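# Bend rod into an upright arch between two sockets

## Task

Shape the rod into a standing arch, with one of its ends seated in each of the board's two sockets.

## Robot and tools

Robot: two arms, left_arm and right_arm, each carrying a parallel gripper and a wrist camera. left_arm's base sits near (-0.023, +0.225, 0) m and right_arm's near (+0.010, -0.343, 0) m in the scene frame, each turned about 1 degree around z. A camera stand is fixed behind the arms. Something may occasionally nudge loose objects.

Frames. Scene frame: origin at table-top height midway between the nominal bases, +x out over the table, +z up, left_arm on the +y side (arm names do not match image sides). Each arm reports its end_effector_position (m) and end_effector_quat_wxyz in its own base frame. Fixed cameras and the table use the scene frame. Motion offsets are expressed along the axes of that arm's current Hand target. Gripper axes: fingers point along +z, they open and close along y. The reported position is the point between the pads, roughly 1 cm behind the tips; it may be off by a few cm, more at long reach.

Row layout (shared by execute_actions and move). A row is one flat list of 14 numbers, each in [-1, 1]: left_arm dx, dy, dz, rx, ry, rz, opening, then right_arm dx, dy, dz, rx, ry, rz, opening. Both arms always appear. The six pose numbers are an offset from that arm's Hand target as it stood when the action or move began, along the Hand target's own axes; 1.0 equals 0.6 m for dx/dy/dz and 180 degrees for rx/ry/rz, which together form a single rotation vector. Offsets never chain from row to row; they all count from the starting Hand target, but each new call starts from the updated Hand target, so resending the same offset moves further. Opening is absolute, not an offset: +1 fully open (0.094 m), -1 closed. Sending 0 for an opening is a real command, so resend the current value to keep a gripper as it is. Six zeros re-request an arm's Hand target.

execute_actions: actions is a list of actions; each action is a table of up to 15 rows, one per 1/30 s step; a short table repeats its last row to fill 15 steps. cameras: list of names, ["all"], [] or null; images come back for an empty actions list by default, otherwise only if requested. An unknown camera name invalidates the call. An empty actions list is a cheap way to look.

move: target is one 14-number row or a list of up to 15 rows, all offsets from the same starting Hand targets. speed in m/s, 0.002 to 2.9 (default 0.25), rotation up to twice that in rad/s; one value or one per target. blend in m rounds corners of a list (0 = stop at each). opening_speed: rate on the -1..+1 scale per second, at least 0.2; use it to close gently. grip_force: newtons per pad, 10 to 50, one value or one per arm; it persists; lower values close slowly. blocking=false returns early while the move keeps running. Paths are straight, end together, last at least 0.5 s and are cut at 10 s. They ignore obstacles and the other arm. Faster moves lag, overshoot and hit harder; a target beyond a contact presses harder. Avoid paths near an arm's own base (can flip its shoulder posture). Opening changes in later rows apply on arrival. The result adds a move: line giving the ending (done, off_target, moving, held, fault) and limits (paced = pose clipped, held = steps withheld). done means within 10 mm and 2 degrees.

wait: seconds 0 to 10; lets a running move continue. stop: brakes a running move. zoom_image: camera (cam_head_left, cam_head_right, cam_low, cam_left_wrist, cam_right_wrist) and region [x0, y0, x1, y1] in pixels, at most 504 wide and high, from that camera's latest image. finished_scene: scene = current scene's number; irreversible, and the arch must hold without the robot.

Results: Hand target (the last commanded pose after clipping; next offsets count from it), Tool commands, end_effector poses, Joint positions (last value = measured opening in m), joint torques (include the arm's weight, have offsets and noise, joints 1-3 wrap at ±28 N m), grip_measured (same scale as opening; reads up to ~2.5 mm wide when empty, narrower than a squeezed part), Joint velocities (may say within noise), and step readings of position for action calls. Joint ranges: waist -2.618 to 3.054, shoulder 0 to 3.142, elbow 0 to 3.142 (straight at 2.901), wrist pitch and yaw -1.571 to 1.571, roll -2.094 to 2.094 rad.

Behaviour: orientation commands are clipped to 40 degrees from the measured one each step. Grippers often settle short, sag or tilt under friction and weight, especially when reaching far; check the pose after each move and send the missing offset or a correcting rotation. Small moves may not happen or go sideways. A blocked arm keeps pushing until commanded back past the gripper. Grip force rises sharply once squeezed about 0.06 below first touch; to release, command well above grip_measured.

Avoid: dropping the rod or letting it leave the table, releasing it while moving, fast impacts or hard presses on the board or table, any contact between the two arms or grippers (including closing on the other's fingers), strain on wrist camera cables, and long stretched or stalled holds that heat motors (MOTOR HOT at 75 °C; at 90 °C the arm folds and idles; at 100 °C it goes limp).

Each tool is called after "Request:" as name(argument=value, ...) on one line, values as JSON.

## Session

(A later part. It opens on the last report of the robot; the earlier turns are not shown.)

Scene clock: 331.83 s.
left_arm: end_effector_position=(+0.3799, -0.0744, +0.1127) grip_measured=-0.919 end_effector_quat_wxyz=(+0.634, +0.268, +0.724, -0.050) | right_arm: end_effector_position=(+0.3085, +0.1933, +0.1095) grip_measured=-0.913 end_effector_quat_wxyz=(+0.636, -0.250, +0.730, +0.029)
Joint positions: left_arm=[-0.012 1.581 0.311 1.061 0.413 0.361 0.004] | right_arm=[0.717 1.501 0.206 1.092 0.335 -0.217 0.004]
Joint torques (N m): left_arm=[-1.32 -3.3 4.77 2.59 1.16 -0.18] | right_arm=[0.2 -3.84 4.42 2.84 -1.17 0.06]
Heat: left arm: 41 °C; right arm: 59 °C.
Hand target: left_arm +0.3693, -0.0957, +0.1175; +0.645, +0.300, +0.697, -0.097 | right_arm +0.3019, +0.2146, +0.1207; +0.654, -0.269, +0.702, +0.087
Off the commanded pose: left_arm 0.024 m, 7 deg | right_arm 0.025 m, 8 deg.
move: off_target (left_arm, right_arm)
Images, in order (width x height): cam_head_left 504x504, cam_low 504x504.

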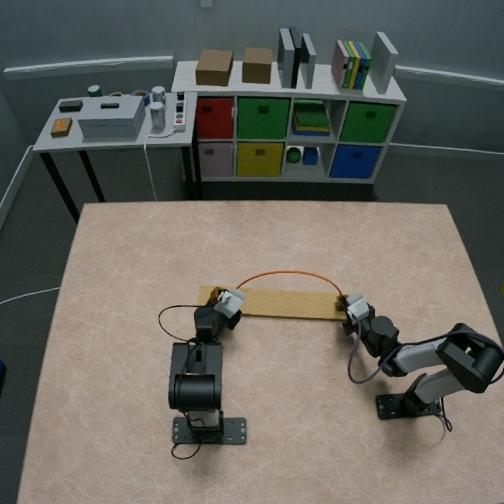

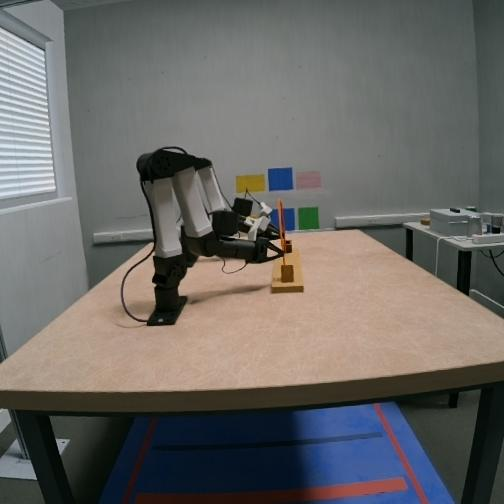

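Request:
move(target=[0.0127, 0.0024, -0.0245, 0, 0, 0, -1, 0.0125, -0.0047, -0.0245, 0, 0, 0, -1], speed=0.04, cameras=["cam_low", "cam_head_left", "cam_left_wrist", "cam_right_wrist"])

Request:
zoom_image(camera="cam_low", region=[255, 170, 325, 290])

Request:
zoom_image(camera="cam_head_left", region=[190, 250, 370, 340])

Scene clock: 339.20 s.
left_arm: end_effector_position=(+0.3682, -0.0685, +0.1096) grip_measured=-0.919 end_effector_quat_wxyz=(+0.638, +0.275, +0.716, -0.059) | right_arm: end_effector_position=(+0.2976, +0.1889, +0.1081) grip_measured=-0.913 end_effector_quat_wxyz=(+0.644, -0.254, +0.721, +0.040)
Joint positions: left_arm=[0.034 1.581 0.264 1.115 0.484 0.37 0.004] | right_arm=[0.717 1.501 0.146 1.178 0.312 -0.221 0.004]
Joint torques (N m): left_arm=[-0.92 -3.63 4.3 2.45 0.99 -0.15] | right_arm=[-0.35 -5.11 3.62 2.51 -0.99 0.1]
Heat: left arm: 41 °C; right arm: 58 °C.
Hand target: left_arm +0.3578, -0.0846, +0.1128; +0.645, +0.300, +0.697, -0.097 | right_arm +0.2905, +0.2032, +0.1160; +0.654, -0.269, +0.702, +0.087
Off the commanded pose: left_arm 0.020 m, 6 deg | right_arm 0.018 m, 6 deg.
move: off_target (left_arm, right_arm)
Images, in order (width x height): cam_head_left 504x504, cam_low 504x504, cam_left_wrist 504x504, cam_right_wrist 504x504.

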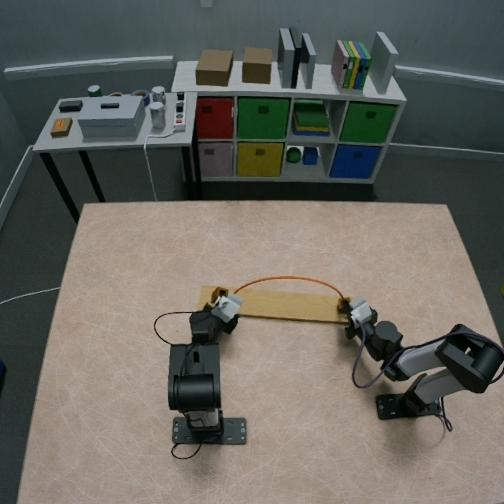

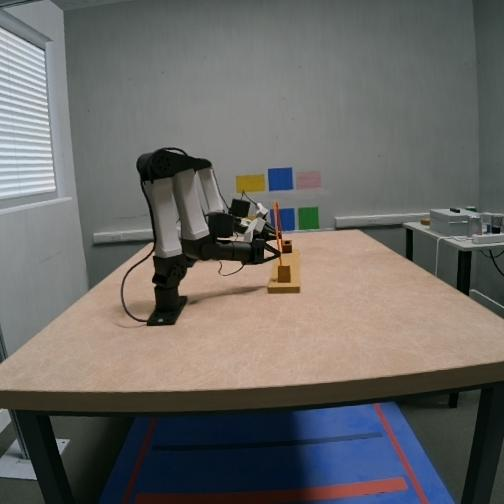

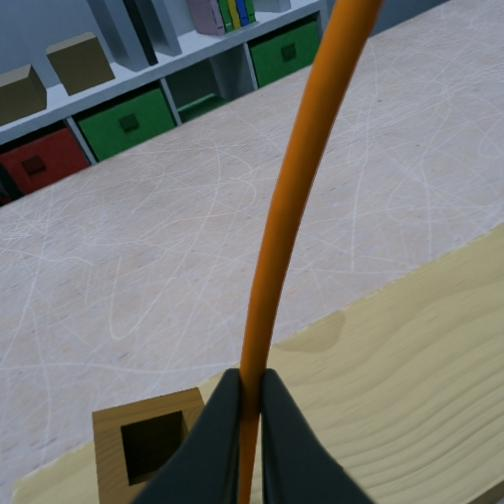

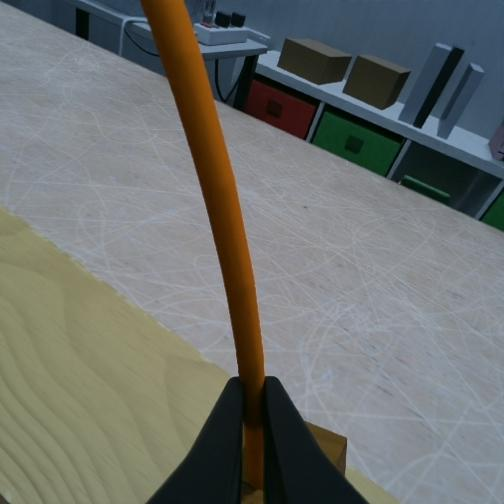

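Scaled by 4.200.

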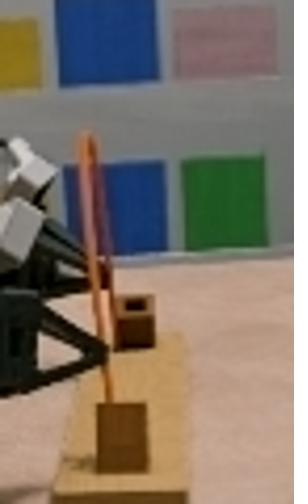

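Scaled by 2.800.

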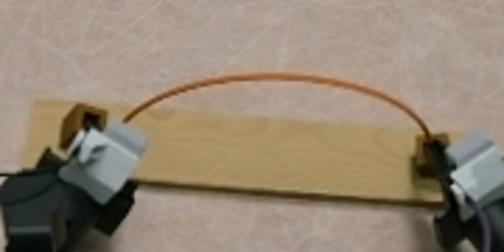

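Request:
zoom_image(camera="cam_left_wrist", region=[60, 364, 260, 504])

Request:
zoom_image(camera="cam_head_left", region=[195, 270, 245, 320])

Request:
zoom_image(camera="cam_head_left", region=[325, 275, 375, 325])

Scaled by 2.520.

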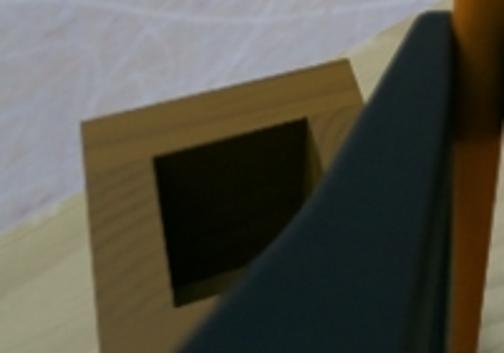

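Scaled by 10.080.

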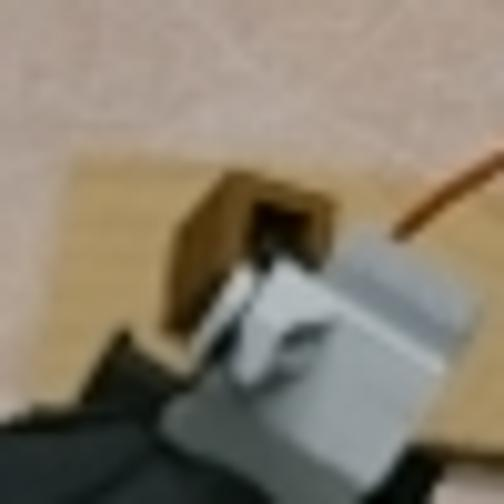

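Scaled by 10.080.

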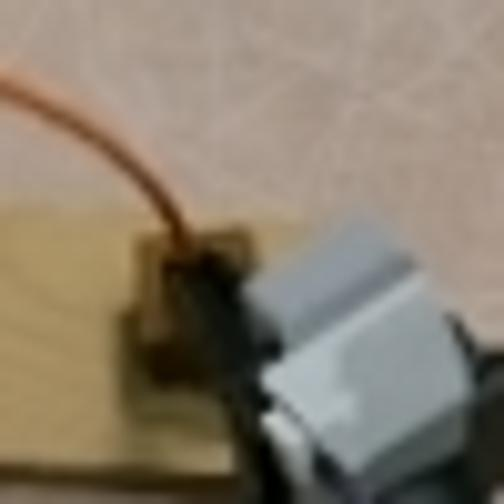

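Request:
move(target=[-0.1076, -0.0018, -0.0132, 0, 0, 0, -1, 0, 0, 0, 0, 0, 0, -1], speed=0.12, cameras=["cam_low", "cam_left_wrist", "cam_head_left"])

Scene clock: 430.10 s.
left_arm: end_effector_position=(+0.3519, -0.0802, +0.1643) grip_measured=-0.919 end_effector_quat_wxyz=(+0.646, +0.282, +0.707, -0.056) | right_arm: end_effector_position=(+0.2977, +0.1871, +0.1083) grip_measured=-0.913 end_effector_quat_wxyz=(+0.645, -0.252, +0.720, +0.039)
Joint positions: left_arm=[-0.015 1.212 0.306 0.73 0.445 0.37 0.004] | right_arm=[0.714 1.501 0.141 1.186 0.312 -0.221 0.004]
Joint torques (N m): left_arm=[-3.06 -3.81 11.64 1.6 0.62 -0.39] | right_arm=[-0.02 -5.01 4 2.44 -0.99 0.1]
Heat: left arm: 44 °C; right arm: 58 °C.
Hand target: left_arm +0.3498, -0.1003, +0.1755; +0.645, +0.300, +0.696, -0.097 | right_arm +0.2905, +0.2032, +0.1161; +0.654, -0.269, +0.702, +0.087
Off the commanded pose: left_arm 0.023 m, 5 deg | right_arm 0.019 m, 6 deg.
move: off_target (left_arm, right_arm)
Images, in order (width x height): cam_head_left 504x504, cam_low 504x504, cam_left_wrist 504x504.

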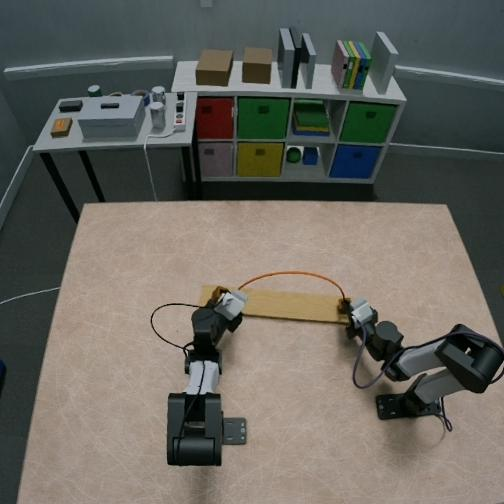

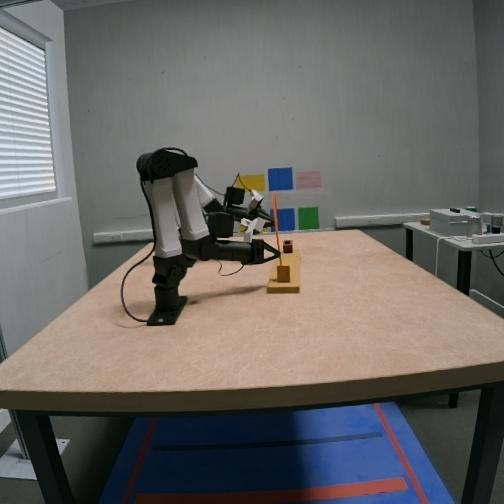

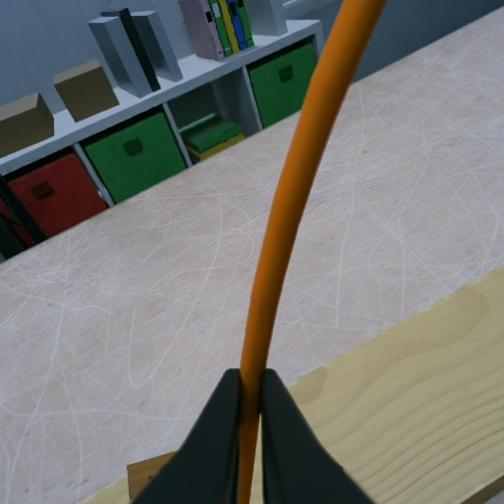

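Request:
zoom_image(camera="cam_low", region=[190, 170, 340, 320])

Request:
zoom_image(camera="cam_head_left", region=[180, 240, 380, 340])

Request:
zoom_image(camera="cam_left_wrist", region=[60, 340, 360, 504])

Scaled by 3.360.

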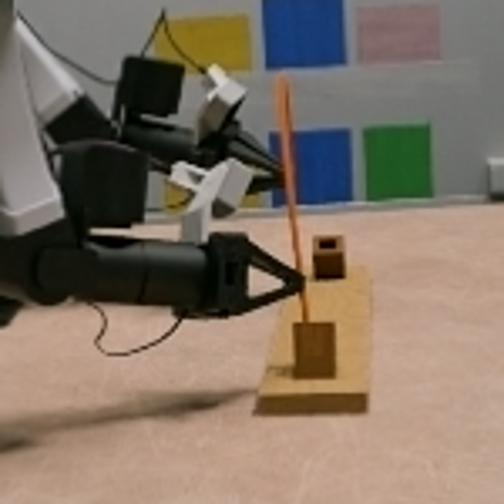

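Scaled by 2.520.

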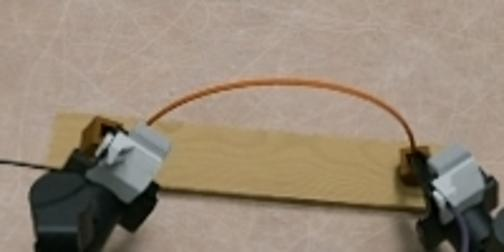

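Scaled by 1.680.

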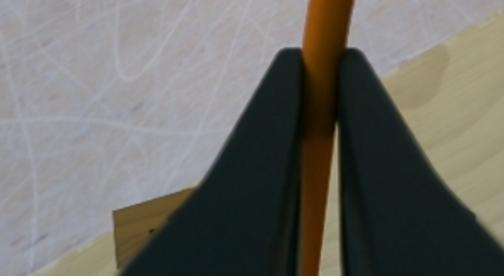

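Request:
move(target=[0.0117, 0.0701, 0.0442, 0, 0, 0, -1, 0, 0, 0, 0, 0, 0, -1], speed=0.12, cameras=["cam_low", "cam_left_wrist", "cam_head_left", "cam_head_right"])

Request:
zoom_image(camera="cam_low", region=[230, 180, 330, 310])

Request:
zoom_image(camera="cam_left_wrist", region=[60, 340, 360, 504])

Request:
zoom_image(camera="cam_head_left", region=[180, 240, 380, 340])

Scene clock: 489.43 s.
left_arm: end_effector_position=(+0.3942, -0.0627, +0.1629) grip_measured=-0.919 end_effector_quat_wxyz=(+0.636, +0.279, +0.717, -0.057) | right_arm: end_effector_position=(+0.2971, +0.1883, +0.1082) grip_measured=-0.913 end_effector_quat_wxyz=(+0.645, -0.254, +0.720, +0.042)
Joint positions: left_arm=[0.055 1.406 0.462 0.73 0.505 0.387 0.004] | right_arm=[0.714 1.501 0.141 1.186 0.304 -0.221 0.004]
Joint torques (N m): left_arm=[-0.88 -3.21 11.03 2.12 0.97 -0.32] | right_arm=[-0.06 -4.93 4.03 2.46 -0.91 0.1]
Heat: left arm: 38 °C; right arm: 52 °C.
Hand target: left_arm +0.3949, -0.0784, +0.1754; +0.645, +0.300, +0.696, -0.097 | right_arm +0.2905, +0.2032, +0.1161; +0.654, -0.269, +0.702, +0.087
Off the commanded pose: left_arm 0.020 m, 6 deg | right_arm 0.018 m, 6 deg.
move: off_target (left_arm, right_arm)
Images, in order (width x height): cam_head_left 504x504, cam_head_right 504x504, cam_low 504x504, cam_left_wrist 504x504.

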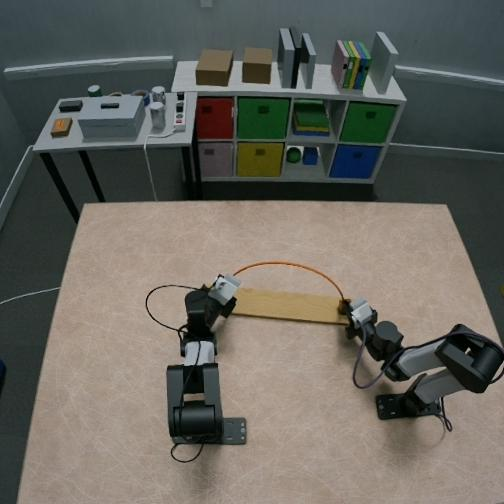

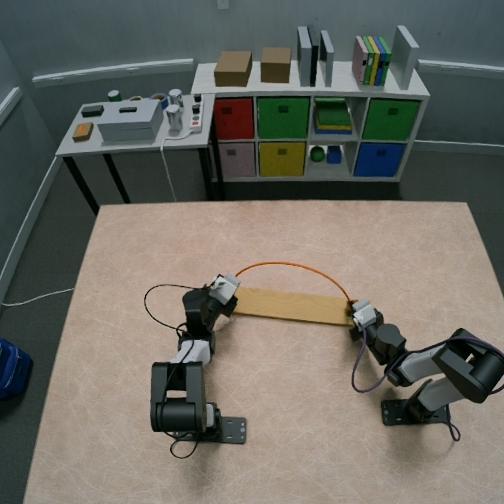

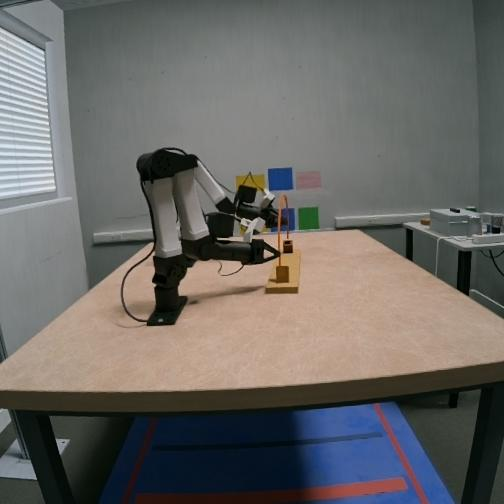

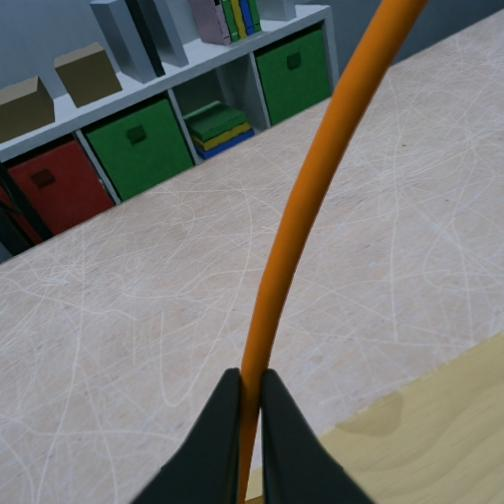

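Scaled by 3.877.

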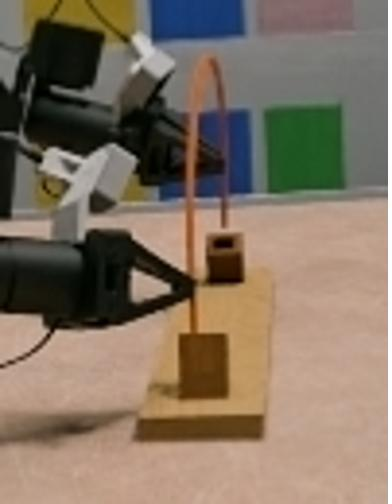

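Scaled by 1.680.

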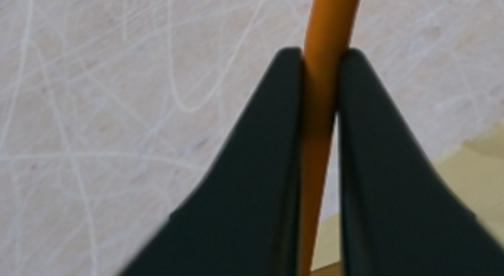

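Scaled by 2.520.

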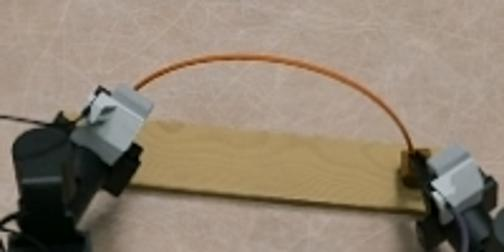

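Request:
move(target=[0.0310, -0.0015, 0.0007, 0, 0, 0, -1, 0, 0, 0, 0, 0, 0, -1], speed=0.06, cameras=["cam_low", "cam_left_wrist"])

Request:
zoom_image(camera="cam_low", region=[240, 180, 320, 300])

Scene clock: 538.60 s.
left_arm: end_effector_position=(+0.3995, -0.0605, +0.1535) grip_measured=-0.919 end_effector_quat_wxyz=(+0.638, +0.284, +0.713, -0.061) | right_arm: end_effector_position=(+0.2970, +0.1886, +0.1082) grip_measured=-0.913 end_effector_quat_wxyz=(+0.645, -0.255, +0.720, +0.043)
Joint positions: left_arm=[0.071 1.476 0.462 0.803 0.536 0.391 0.004] | right_arm=[0.714 1.501 0.141 1.186 0.303 -0.221 0.004]
Joint torques (N m): left_arm=[-0.79 -3.37 7.46 2.4 0.86 -0.32] | right_arm=[-0.05 -4.92 4.03 2.46 -0.9 0.1]
Heat: left arm: 39 °C; right arm: 52 °C.
Hand target: left_arm +0.3950, -0.0738, +0.1573; +0.645, +0.300, +0.697, -0.097 | right_arm +0.2905, +0.2032, +0.1161; +0.654, -0.269, +0.702, +0.087
Off the commanded pose: left_arm 0.015 m, 5 deg | right_arm 0.018 m, 6 deg.
move: off_target (left_arm, right_arm)
Images, in order (width x height): cam_low 504x504, cam_left_wrist 504x504.

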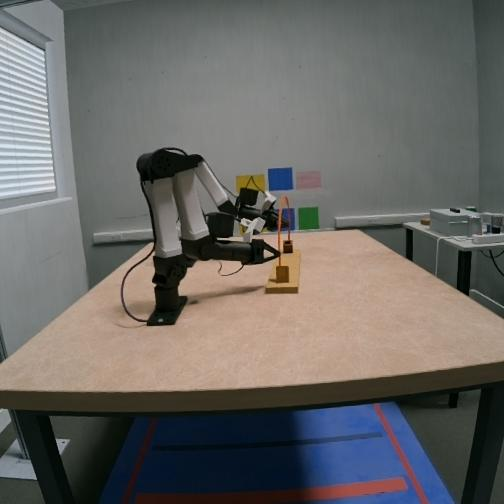

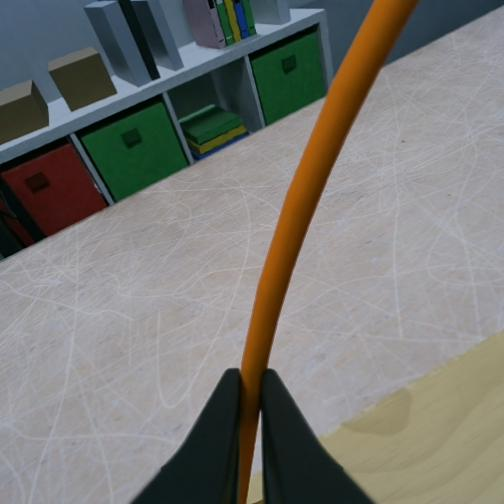

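Scaled by 4.200.

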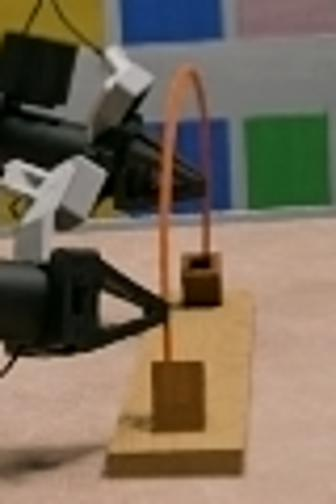

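Request:
zoom_image(camera="cam_low", region=[275, 225, 303, 257])

Scaled by 15.750.

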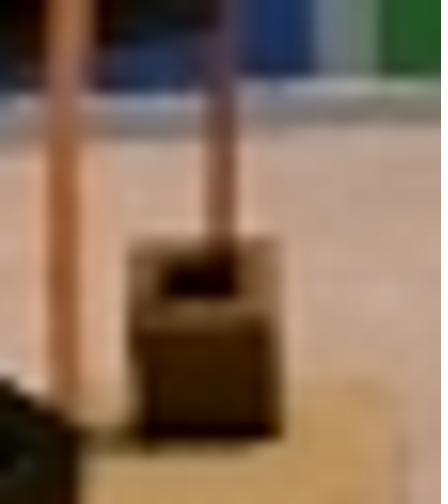

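Request:
move(target=[0.0309, -0.0070, -0.0078, 0, 0, 0, -1, 0, 0, 0, 0, 0, 0, -1], speed=0.06, cameras=["cam_low", "cam_left_wrist"])

Request:
zoom_image(camera="cam_low", region=[262, 215, 306, 265])

Scene clock: 550.40 s.
left_arm: end_effector_position=(+0.3986, -0.0591, +0.1524) grip_measured=-0.919 end_effector_quat_wxyz=(+0.657, +0.292, +0.692, -0.059) | right_arm: end_effector_position=(+0.2970, +0.1886, +0.1082) grip_measured=-0.913 end_effector_quat_wxyz=(+0.645, -0.255, +0.720, +0.043)
Joint positions: left_arm=[0.089 1.531 0.431 0.946 0.571 0.393 0.004] | right_arm=[0.714 1.501 0.141 1.186 0.303 -0.221 0.004]
Joint torques (N m): left_arm=[-0.58 -3.08 4.94 2.08 0.69 -0.33] | right_arm=[-0.06 -4.92 4.03 2.46 -0.89 0.1]
Heat: left arm: 40 °C; right arm: 52 °C.
Hand target: left_arm +0.3891, -0.0693, +0.1393; +0.645, +0.300, +0.696, -0.097 | right_arm +0.2905, +0.2032, +0.1161; +0.654, -0.269, +0.702, +0.087
Off the commanded pose: left_arm 0.019 m, 5 deg | right_arm 0.018 m, 6 deg.
move: off_target (left_arm, right_arm)
Images, in order (width x height): cam_low 504x504, cam_left_wrist 504x504.

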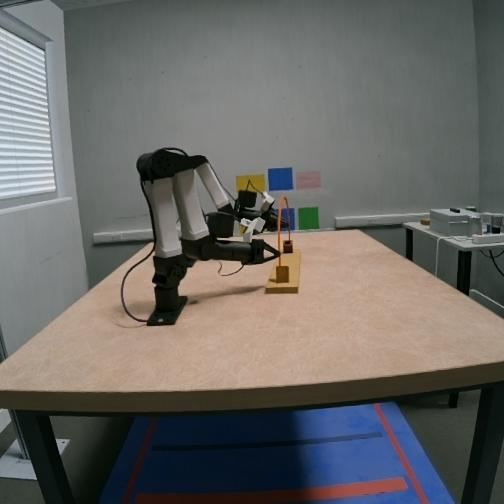

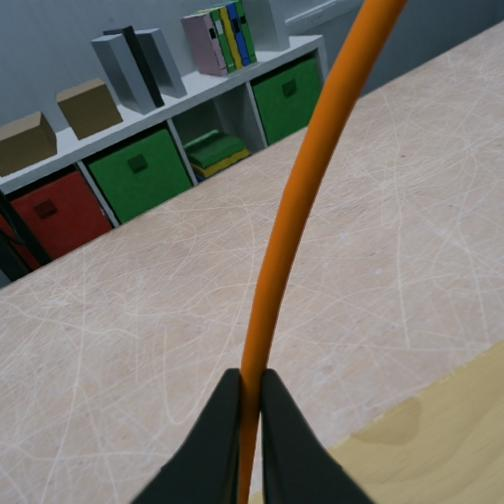

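Scaled by 10.080.

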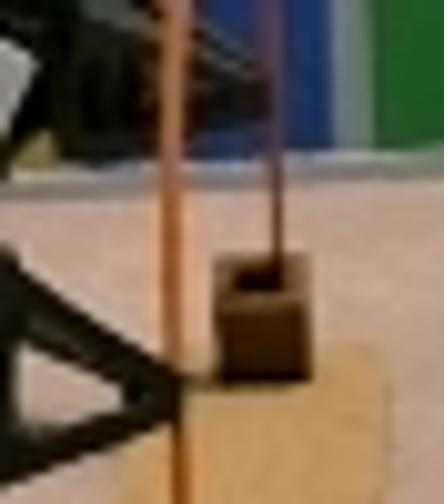

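Request:
zoom_image(camera="cam_low", region=[278, 232, 298, 252])

Scaled by 25.200.

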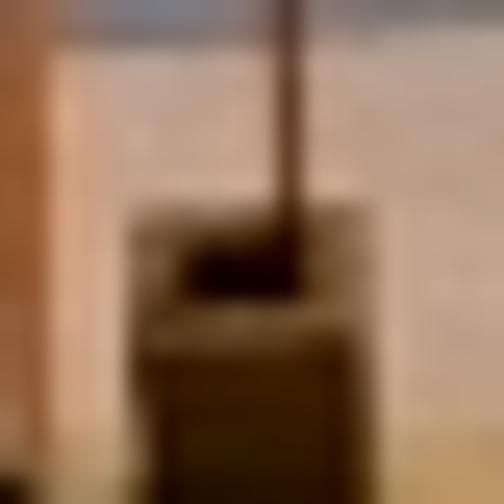

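Request:
zoom_image(camera="cam_left_wrist", region=[180, 400, 330, 504])

Scaled by 3.360.

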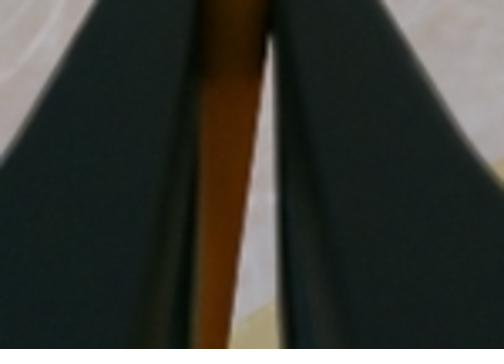

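Request:
move(target=[-0.0593, -0.0004, 0.0069, 0, 0, 0, -1, 0, 0, 0, 0, 0, 0, -1], speed=0.1, cameras=["cam_low", "cam_left_wrist"])

Request:
zoom_image(camera="cam_low", region=[278, 226, 304, 252])

Request:
zoom_image(camera="cam_left_wrist", region=[130, 380, 380, 504])

Scene clock: 598.03 s.
left_arm: end_effector_position=(+0.3939, -0.0646, +0.1637) grip_measured=-0.919 end_effector_quat_wxyz=(+0.649, +0.290, +0.701, -0.059) | right_arm: end_effector_position=(+0.2970, +0.1886, +0.1082) grip_measured=-0.914 end_effector_quat_wxyz=(+0.645, -0.255, +0.720, +0.043)
Joint positions: left_arm=[0.063 1.438 0.446 0.816 0.539 0.393 0.004] | right_arm=[0.714 1.501 0.141 1.186 0.303 -0.221 0.004]
Joint torques (N m): left_arm=[-2.82 -5.7 10.51 1.51 0.5 -0.48] | right_arm=[-0.06 -4.92 4.03 2.46 -0.89 0.1]
Heat: left arm: 36 °C; right arm: 52 °C.
Hand target: left_arm +0.3920, -0.0821, +0.1726; +0.645, +0.300, +0.696, -0.097 | right_arm +0.2905, +0.2032, +0.1161; +0.654, -0.269, +0.702, +0.087
Off the commanded pose: left_arm 0.020 m, 5 deg | right_arm 0.018 m, 6 deg.
move: off_target (left_arm, right_arm)
Images, in order (width x height): cam_low 504x504, cam_left_wrist 504x504.

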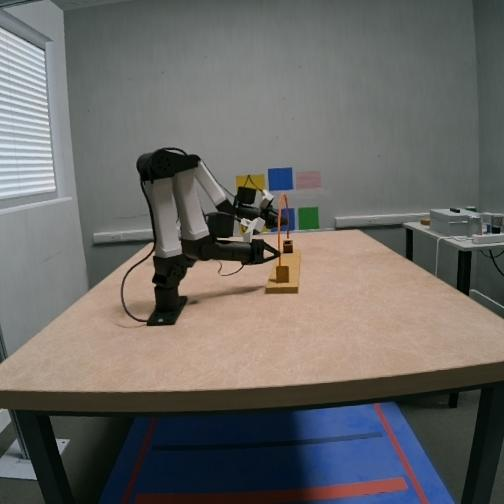

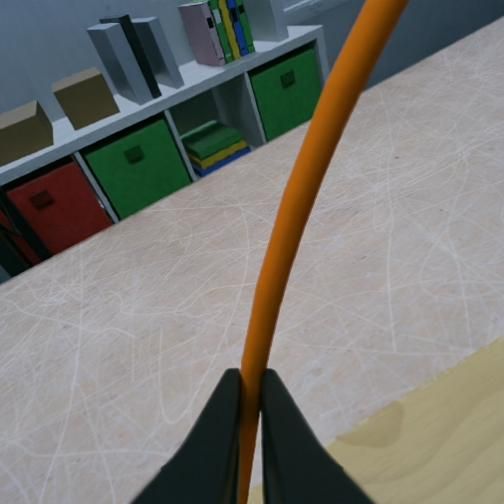

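Scaled by 19.385.

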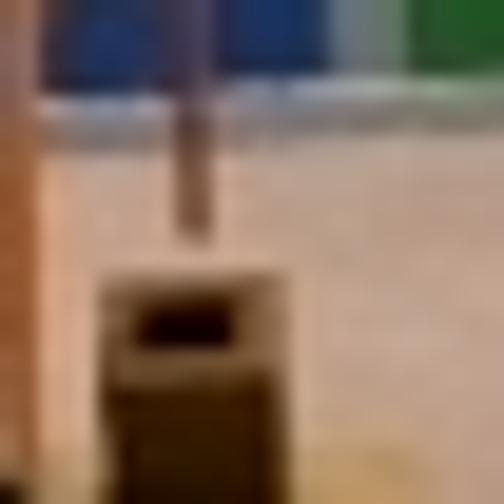

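Scaled by 2.016.

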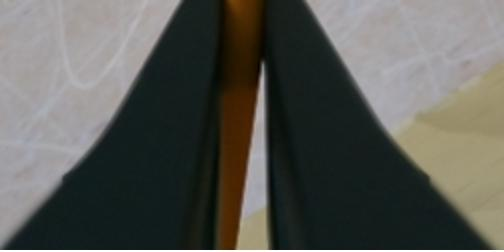

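Request:
move(target=[0.0021, -0.0181, 0.0117, 0, 0, 0, -1, 0, 0, 0, 0, 0, 0, -1], speed=0.1, cameras=["cam_low", "cam_left_wrist"])

Request:
zoom_image(camera="cam_low", region=[278, 226, 304, 252])

Scene clock: 614.03 s.
left_arm: end_effector_position=(+0.3953, -0.0732, +0.1628) grip_measured=-0.919 end_effector_quat_wxyz=(+0.648, +0.289, +0.703, -0.052) | right_arm: end_effector_position=(+0.2970, +0.1886, +0.1082) grip_measured=-0.914 end_effector_quat_wxyz=(+0.645, -0.255, +0.720, +0.043)
Joint positions: left_arm=[0.019 1.438 0.446 0.816 0.482 0.393 0.004] | right_arm=[0.714 1.501 0.141 1.186 0.303 -0.221 0.004]
Joint torques (N m): left_arm=[-3.18 -4.37 9.57 1.82 0.57 -0.57] | right_arm=[-0.06 -4.92 4.04 2.46 -0.89 0.1]
Heat: left arm: 35 °C; right arm: 52 °C.
Hand target: left_arm +0.3921, -0.0940, +0.1676; +0.645, +0.300, +0.696, -0.097 | right_arm +0.2905, +0.2032, +0.1161; +0.654, -0.269, +0.702, +0.087
Off the commanded pose: left_arm 0.022 m, 5 deg | right_arm 0.018 m, 6 deg.
move: off_target (left_arm, right_arm)
Images, in order (width x height): cam_low 504x504, cam_left_wrist 504x504.

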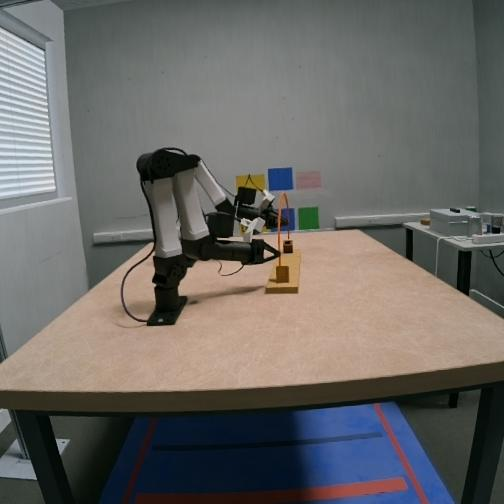

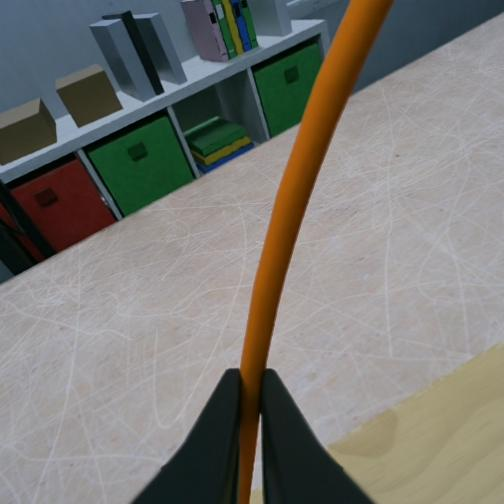

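Scaled by 19.385.

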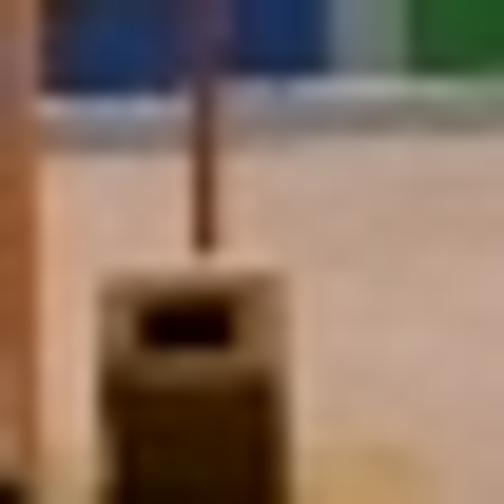

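Request:
move(target=[0.0167, -0.0144, 0.0032, 0, 0, 0, -1, 0, 0, 0, 0, 0, 0, -1], speed=0.08, cameras=["cam_low", "cam_left_wrist"])

Request:
zoom_image(camera="cam_low", region=[278, 226, 304, 252])

Scene clock: 621.57 s.
left_arm: end_effector_position=(+0.3966, -0.0771, +0.1541) grip_measured=-0.919 end_effector_quat_wxyz=(+0.639, +0.289, +0.711, -0.053) | right_arm: end_effector_position=(+0.2970, +0.1886, +0.1082) grip_measured=-0.914 end_effector_quat_wxyz=(+0.645, -0.255, +0.720, +0.043)
Joint positions: left_arm=[0.001 1.46 0.446 0.816 0.461 0.393 0.004] | right_arm=[0.714 1.501 0.141 1.186 0.303 -0.221 0.004]
Joint torques (N m): left_arm=[-3.36 -3.43 6.35 2.49 0.61 -0.59] | right_arm=[-0.06 -4.93 4.03 2.45 -0.89 0.1]
Heat: left arm: 35 °C; right arm: 52 °C.
Hand target: left_arm +0.3891, -0.0991, +0.1555; +0.645, +0.300, +0.696, -0.097 | right_arm +0.2905, +0.2032, +0.1161; +0.654, -0.269, +0.702, +0.087
Off the commanded pose: left_arm 0.023 m, 5 deg | right_arm 0.018 m, 6 deg.
move: off_target (left_arm, right_arm)
Images, in order (width x height): cam_low 504x504, cam_left_wrist 504x504.

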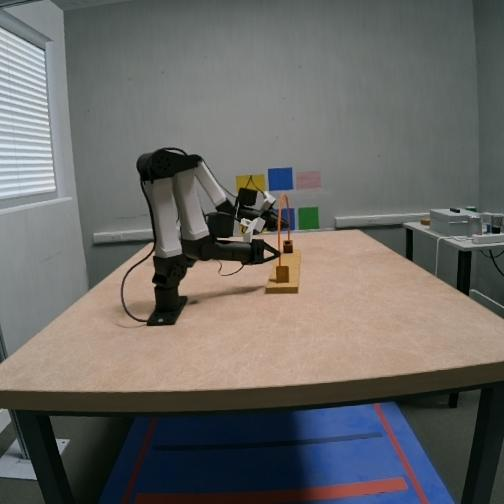

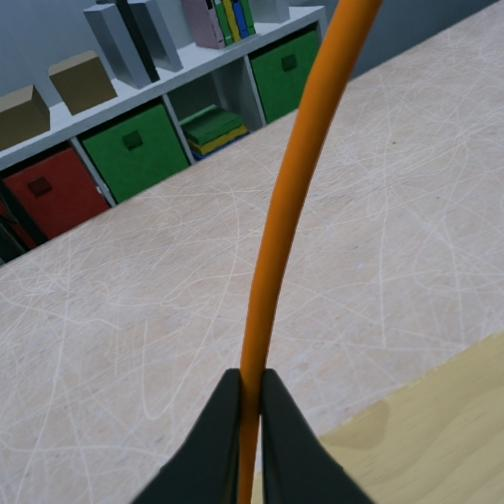

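Scaled by 19.385.

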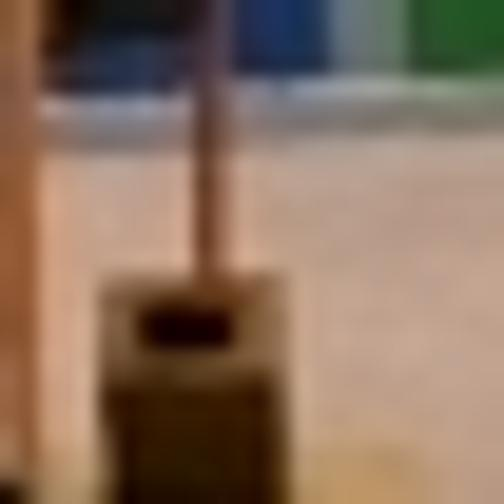

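Request:
zoom_image(camera="cam_low", region=[282, 236, 294, 248])

Scaled by 42.000.

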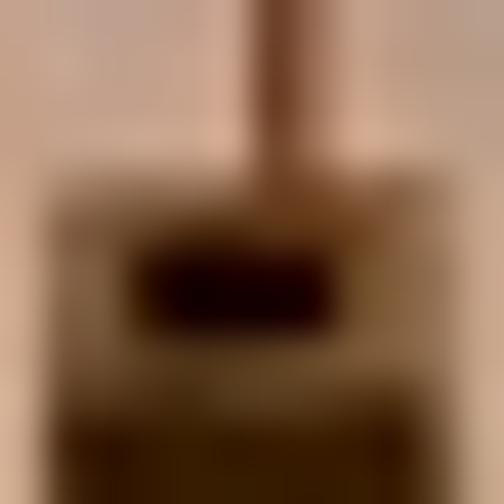

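Request:
move(target=[-0.0179, -0.0191, -0.0074, 0, 0, 0, -1, 0, 0, 0, 0, 0, 0, -1], speed=0.1, cameras=["cam_low", "cam_left_wrist"])

Request:
zoom_image(camera="cam_low", region=[280, 230, 296, 246])

Scene clock: 657.07 s.
left_arm: end_effector_position=(+0.3930, -0.0849, +0.1636) grip_measured=-0.919 end_effector_quat_wxyz=(+0.648, +0.286, +0.704, -0.044) | right_arm: end_effector_position=(+0.2977, +0.1877, +0.1086) grip_measured=-0.914 end_effector_quat_wxyz=(+0.645, -0.253, +0.720, +0.042)
Joint positions: left_arm=[-0.04 1.421 0.435 0.816 0.409 0.387 0.004] | right_arm=[0.711 1.501 0.141 1.187 0.303 -0.221 0.004]
Joint torques (N m): left_arm=[-3.6 -5.55 5.89 2.05 0.68 -0.63] | right_arm=[0.24 -4.92 4.01 2.45 -0.89 0.1]
Heat: left arm: 38 °C; right arm: 52 °C.
Hand target: left_arm +0.3790, -0.1091, +0.1636; +0.645, +0.300, +0.696, -0.097 | right_arm +0.2905, +0.2033, +0.1161; +0.654, -0.269, +0.702, +0.087
Off the commanded pose: left_arm 0.028 m, 6 deg | right_arm 0.019 m, 6 deg.
move: off_target (left_arm, right_arm)
Images, in order (width x height): cam_low 504x504, cam_left_wrist 504x504.

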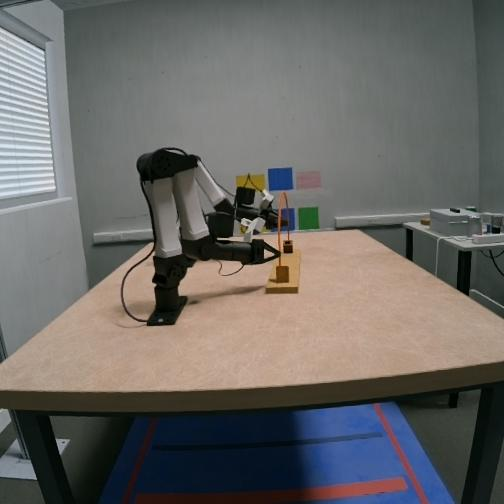

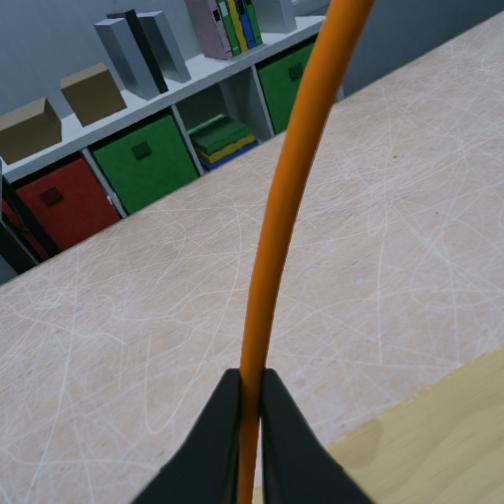

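Scaled by 31.500.

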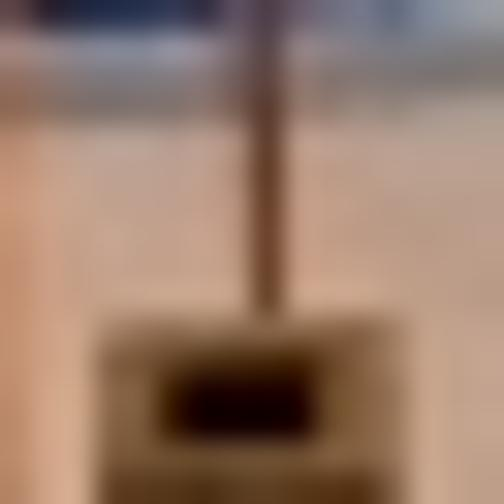

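Request:
move(target=[0.0306, 0.0177, -0.0198, 0, 0, 0, -1, 0, 0, 0, 0, 0, 0, -1], speed=0.08, cameras=["cam_low", "cam_left_wrist"])

Request:
zoom_image(camera="cam_low", region=[280, 230, 296, 246])

Scene clock: 688.60 s.
left_arm: end_effector_position=(+0.3856, -0.0693, +0.1493) grip_measured=-0.919 end_effector_quat_wxyz=(+0.638, +0.277, +0.717, -0.046) | right_arm: end_effector_position=(+0.2977, +0.1877, +0.1086) grip_measured=-0.914 end_effector_quat_wxyz=(+0.645, -0.253, +0.720, +0.042)
Joint positions: left_arm=[0.016 1.421 0.392 0.826 0.448 0.387 0.004] | right_arm=[0.711 1.501 0.141 1.187 0.303 -0.221 0.004]
Joint torques (N m): left_arm=[-1.22 -3.18 5.7 2.54 1.11 -0.41] | right_arm=[0.25 -4.93 4.01 2.45 -0.9 0.1]
Heat: left arm: 37 °C; right arm: 52 °C.
Hand target: left_arm +0.3750, -0.0890, +0.1505; +0.645, +0.300, +0.696, -0.097 | right_arm +0.2905, +0.2033, +0.1161; +0.654, -0.269, +0.702, +0.087
Off the commanded pose: left_arm 0.023 m, 7 deg | right_arm 0.019 m, 6 deg.
move: off_target (left_arm, right_arm)
Images, in order (width x height): cam_low 504x504, cam_left_wrist 504x504.

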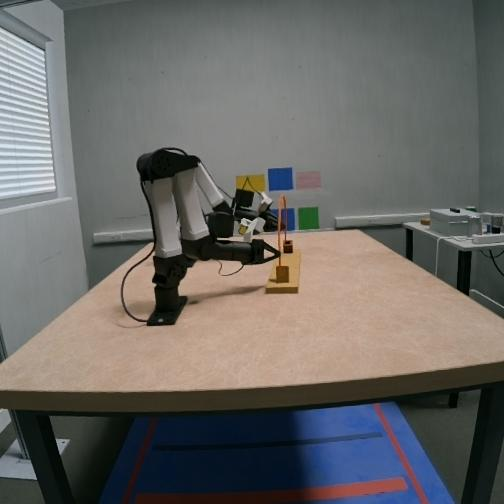

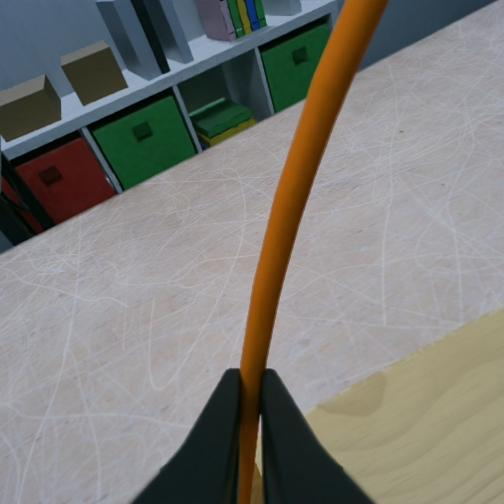

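Scaled by 31.500.

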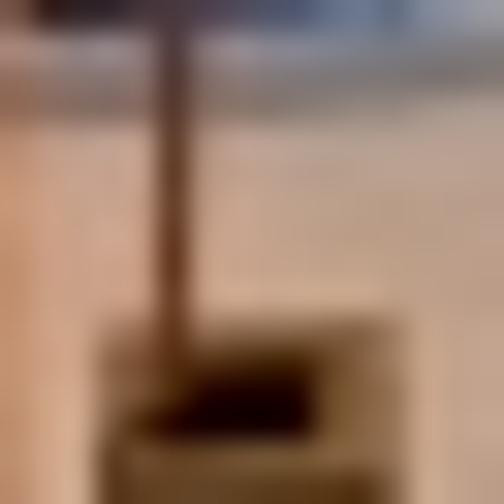

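Request:
move(target=[-0.0061, 0.0143, 0.0187, 0, 0, 0, -1, 0, 0, 0, 0, 0, 0, -1], speed=0.08, cameras=["cam_low", "cam_left_wrist"])

Request:
zoom_image(camera="cam_low", region=[280, 230, 296, 246])

Scene clock: 696.13 s.
left_arm: end_effector_position=(+0.3886, -0.0695, +0.1391) grip_measured=-0.919 end_effector_quat_wxyz=(+0.628, +0.277, +0.725, -0.050) | right_arm: end_effector_position=(+0.2977, +0.1877, +0.1086) grip_measured=-0.914 end_effector_quat_wxyz=(+0.645, -0.253, +0.720, +0.042)
Joint positions: left_arm=[0.016 1.459 0.4 0.829 0.45 0.387 0.004] | right_arm=[0.711 1.501 0.141 1.187 0.303 -0.221 0.004]
Joint torques (N m): left_arm=[-1.22 -3.11 10.02 2.36 1.1 -0.4] | right_arm=[0.25 -4.92 4.01 2.45 -0.9 0.1]
Heat: left arm: 38 °C; right arm: 52 °C.
Hand target: left_arm +0.3890, -0.0891, +0.1544; +0.645, +0.300, +0.696, -0.097 | right_arm +0.2905, +0.2033, +0.1161; +0.654, -0.269, +0.702, +0.087
Off the commanded pose: left_arm 0.025 m, 7 deg | right_arm 0.019 m, 6 deg.
move: off_target (left_arm, right_arm)
Images, in order (width x height): cam_low 504x504, cam_left_wrist 504x504.

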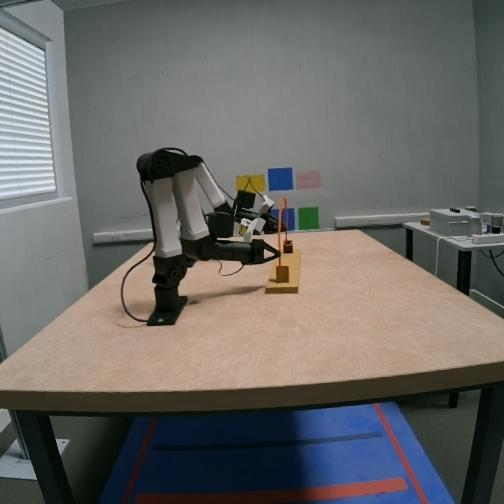

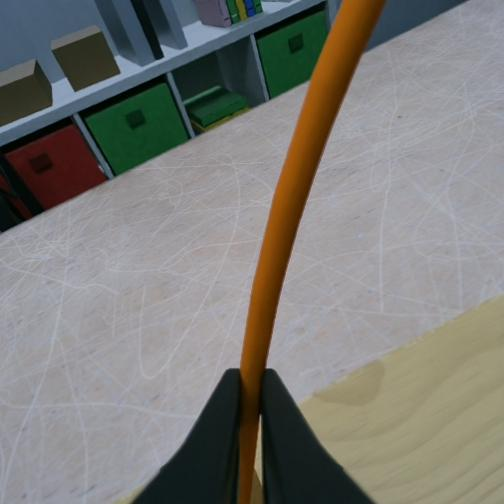

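Scaled by 31.500.

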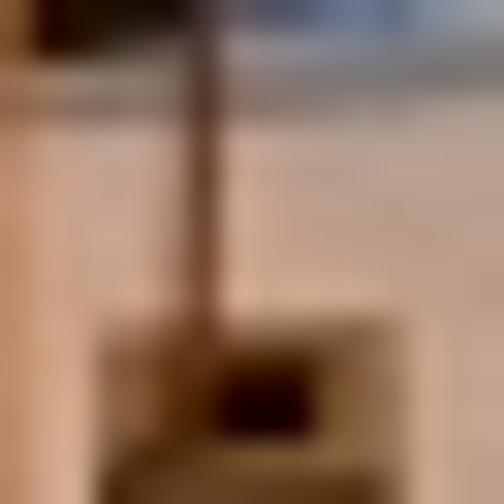

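Request:
move(target=[0.0318, 0.0041, 0.0050, 0, 0, 0, -1, 0, 0, 0, 0, 0, 0, -1], speed=0.06, cameras=["cam_low", "cam_left_wrist"])

Request:
zoom_image(camera="cam_low", region=[266, 230, 298, 262])

Scene clock: 704.10 s.
left_arm: end_effector_position=(+0.3952, -0.0636, +0.1227) grip_measured=-0.919 end_effector_quat_wxyz=(+0.626, +0.275, +0.728, -0.053) | right_arm: end_effector_position=(+0.2975, +0.1880, +0.1085) grip_measured=-0.916 end_effector_quat_wxyz=(+0.645, -0.254, +0.719, +0.043)
Joint positions: left_arm=[0.04 1.56 0.4 0.921 0.474 0.387 0.004] | right_arm=[0.711 1.501 0.141 1.187 0.301 -0.221 0.004]
Joint torques (N m): left_arm=[-1.21 -3.59 8.02 2.54 1.12 -0.33] | right_arm=[0.24 -4.92 4.01 2.46 -0.88 0.1]
Heat: left arm: 38 °C; right arm: 52 °C.
Hand target: left_arm +0.3931, -0.0830, +0.1365; +0.645, +0.300, +0.696, -0.097 | right_arm +0.2905, +0.2033, +0.1161; +0.654, -0.269, +0.702, +0.087
Off the commanded pose: left_arm 0.024 m, 7 deg | right_arm 0.019 m, 6 deg.
move: off_target (left_arm, right_arm)
Images, in order (width x height): cam_low 504x504, cam_left_wrist 504x504.

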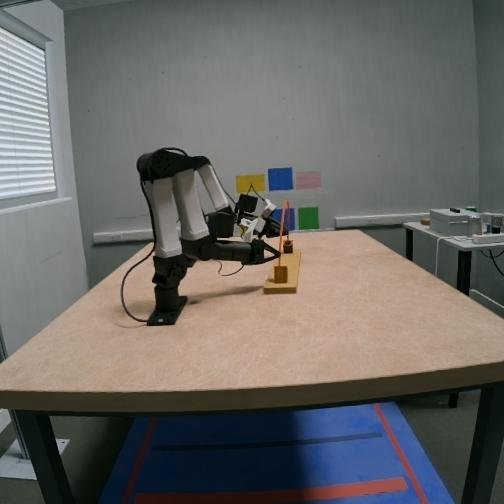

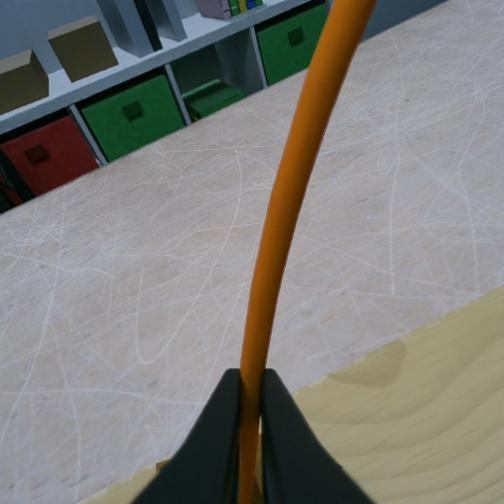

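Scaled by 15.750.

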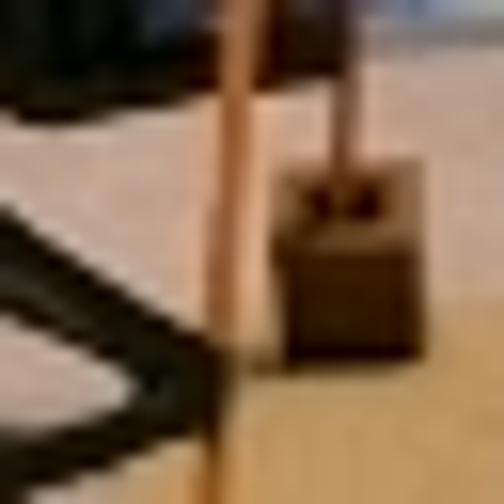

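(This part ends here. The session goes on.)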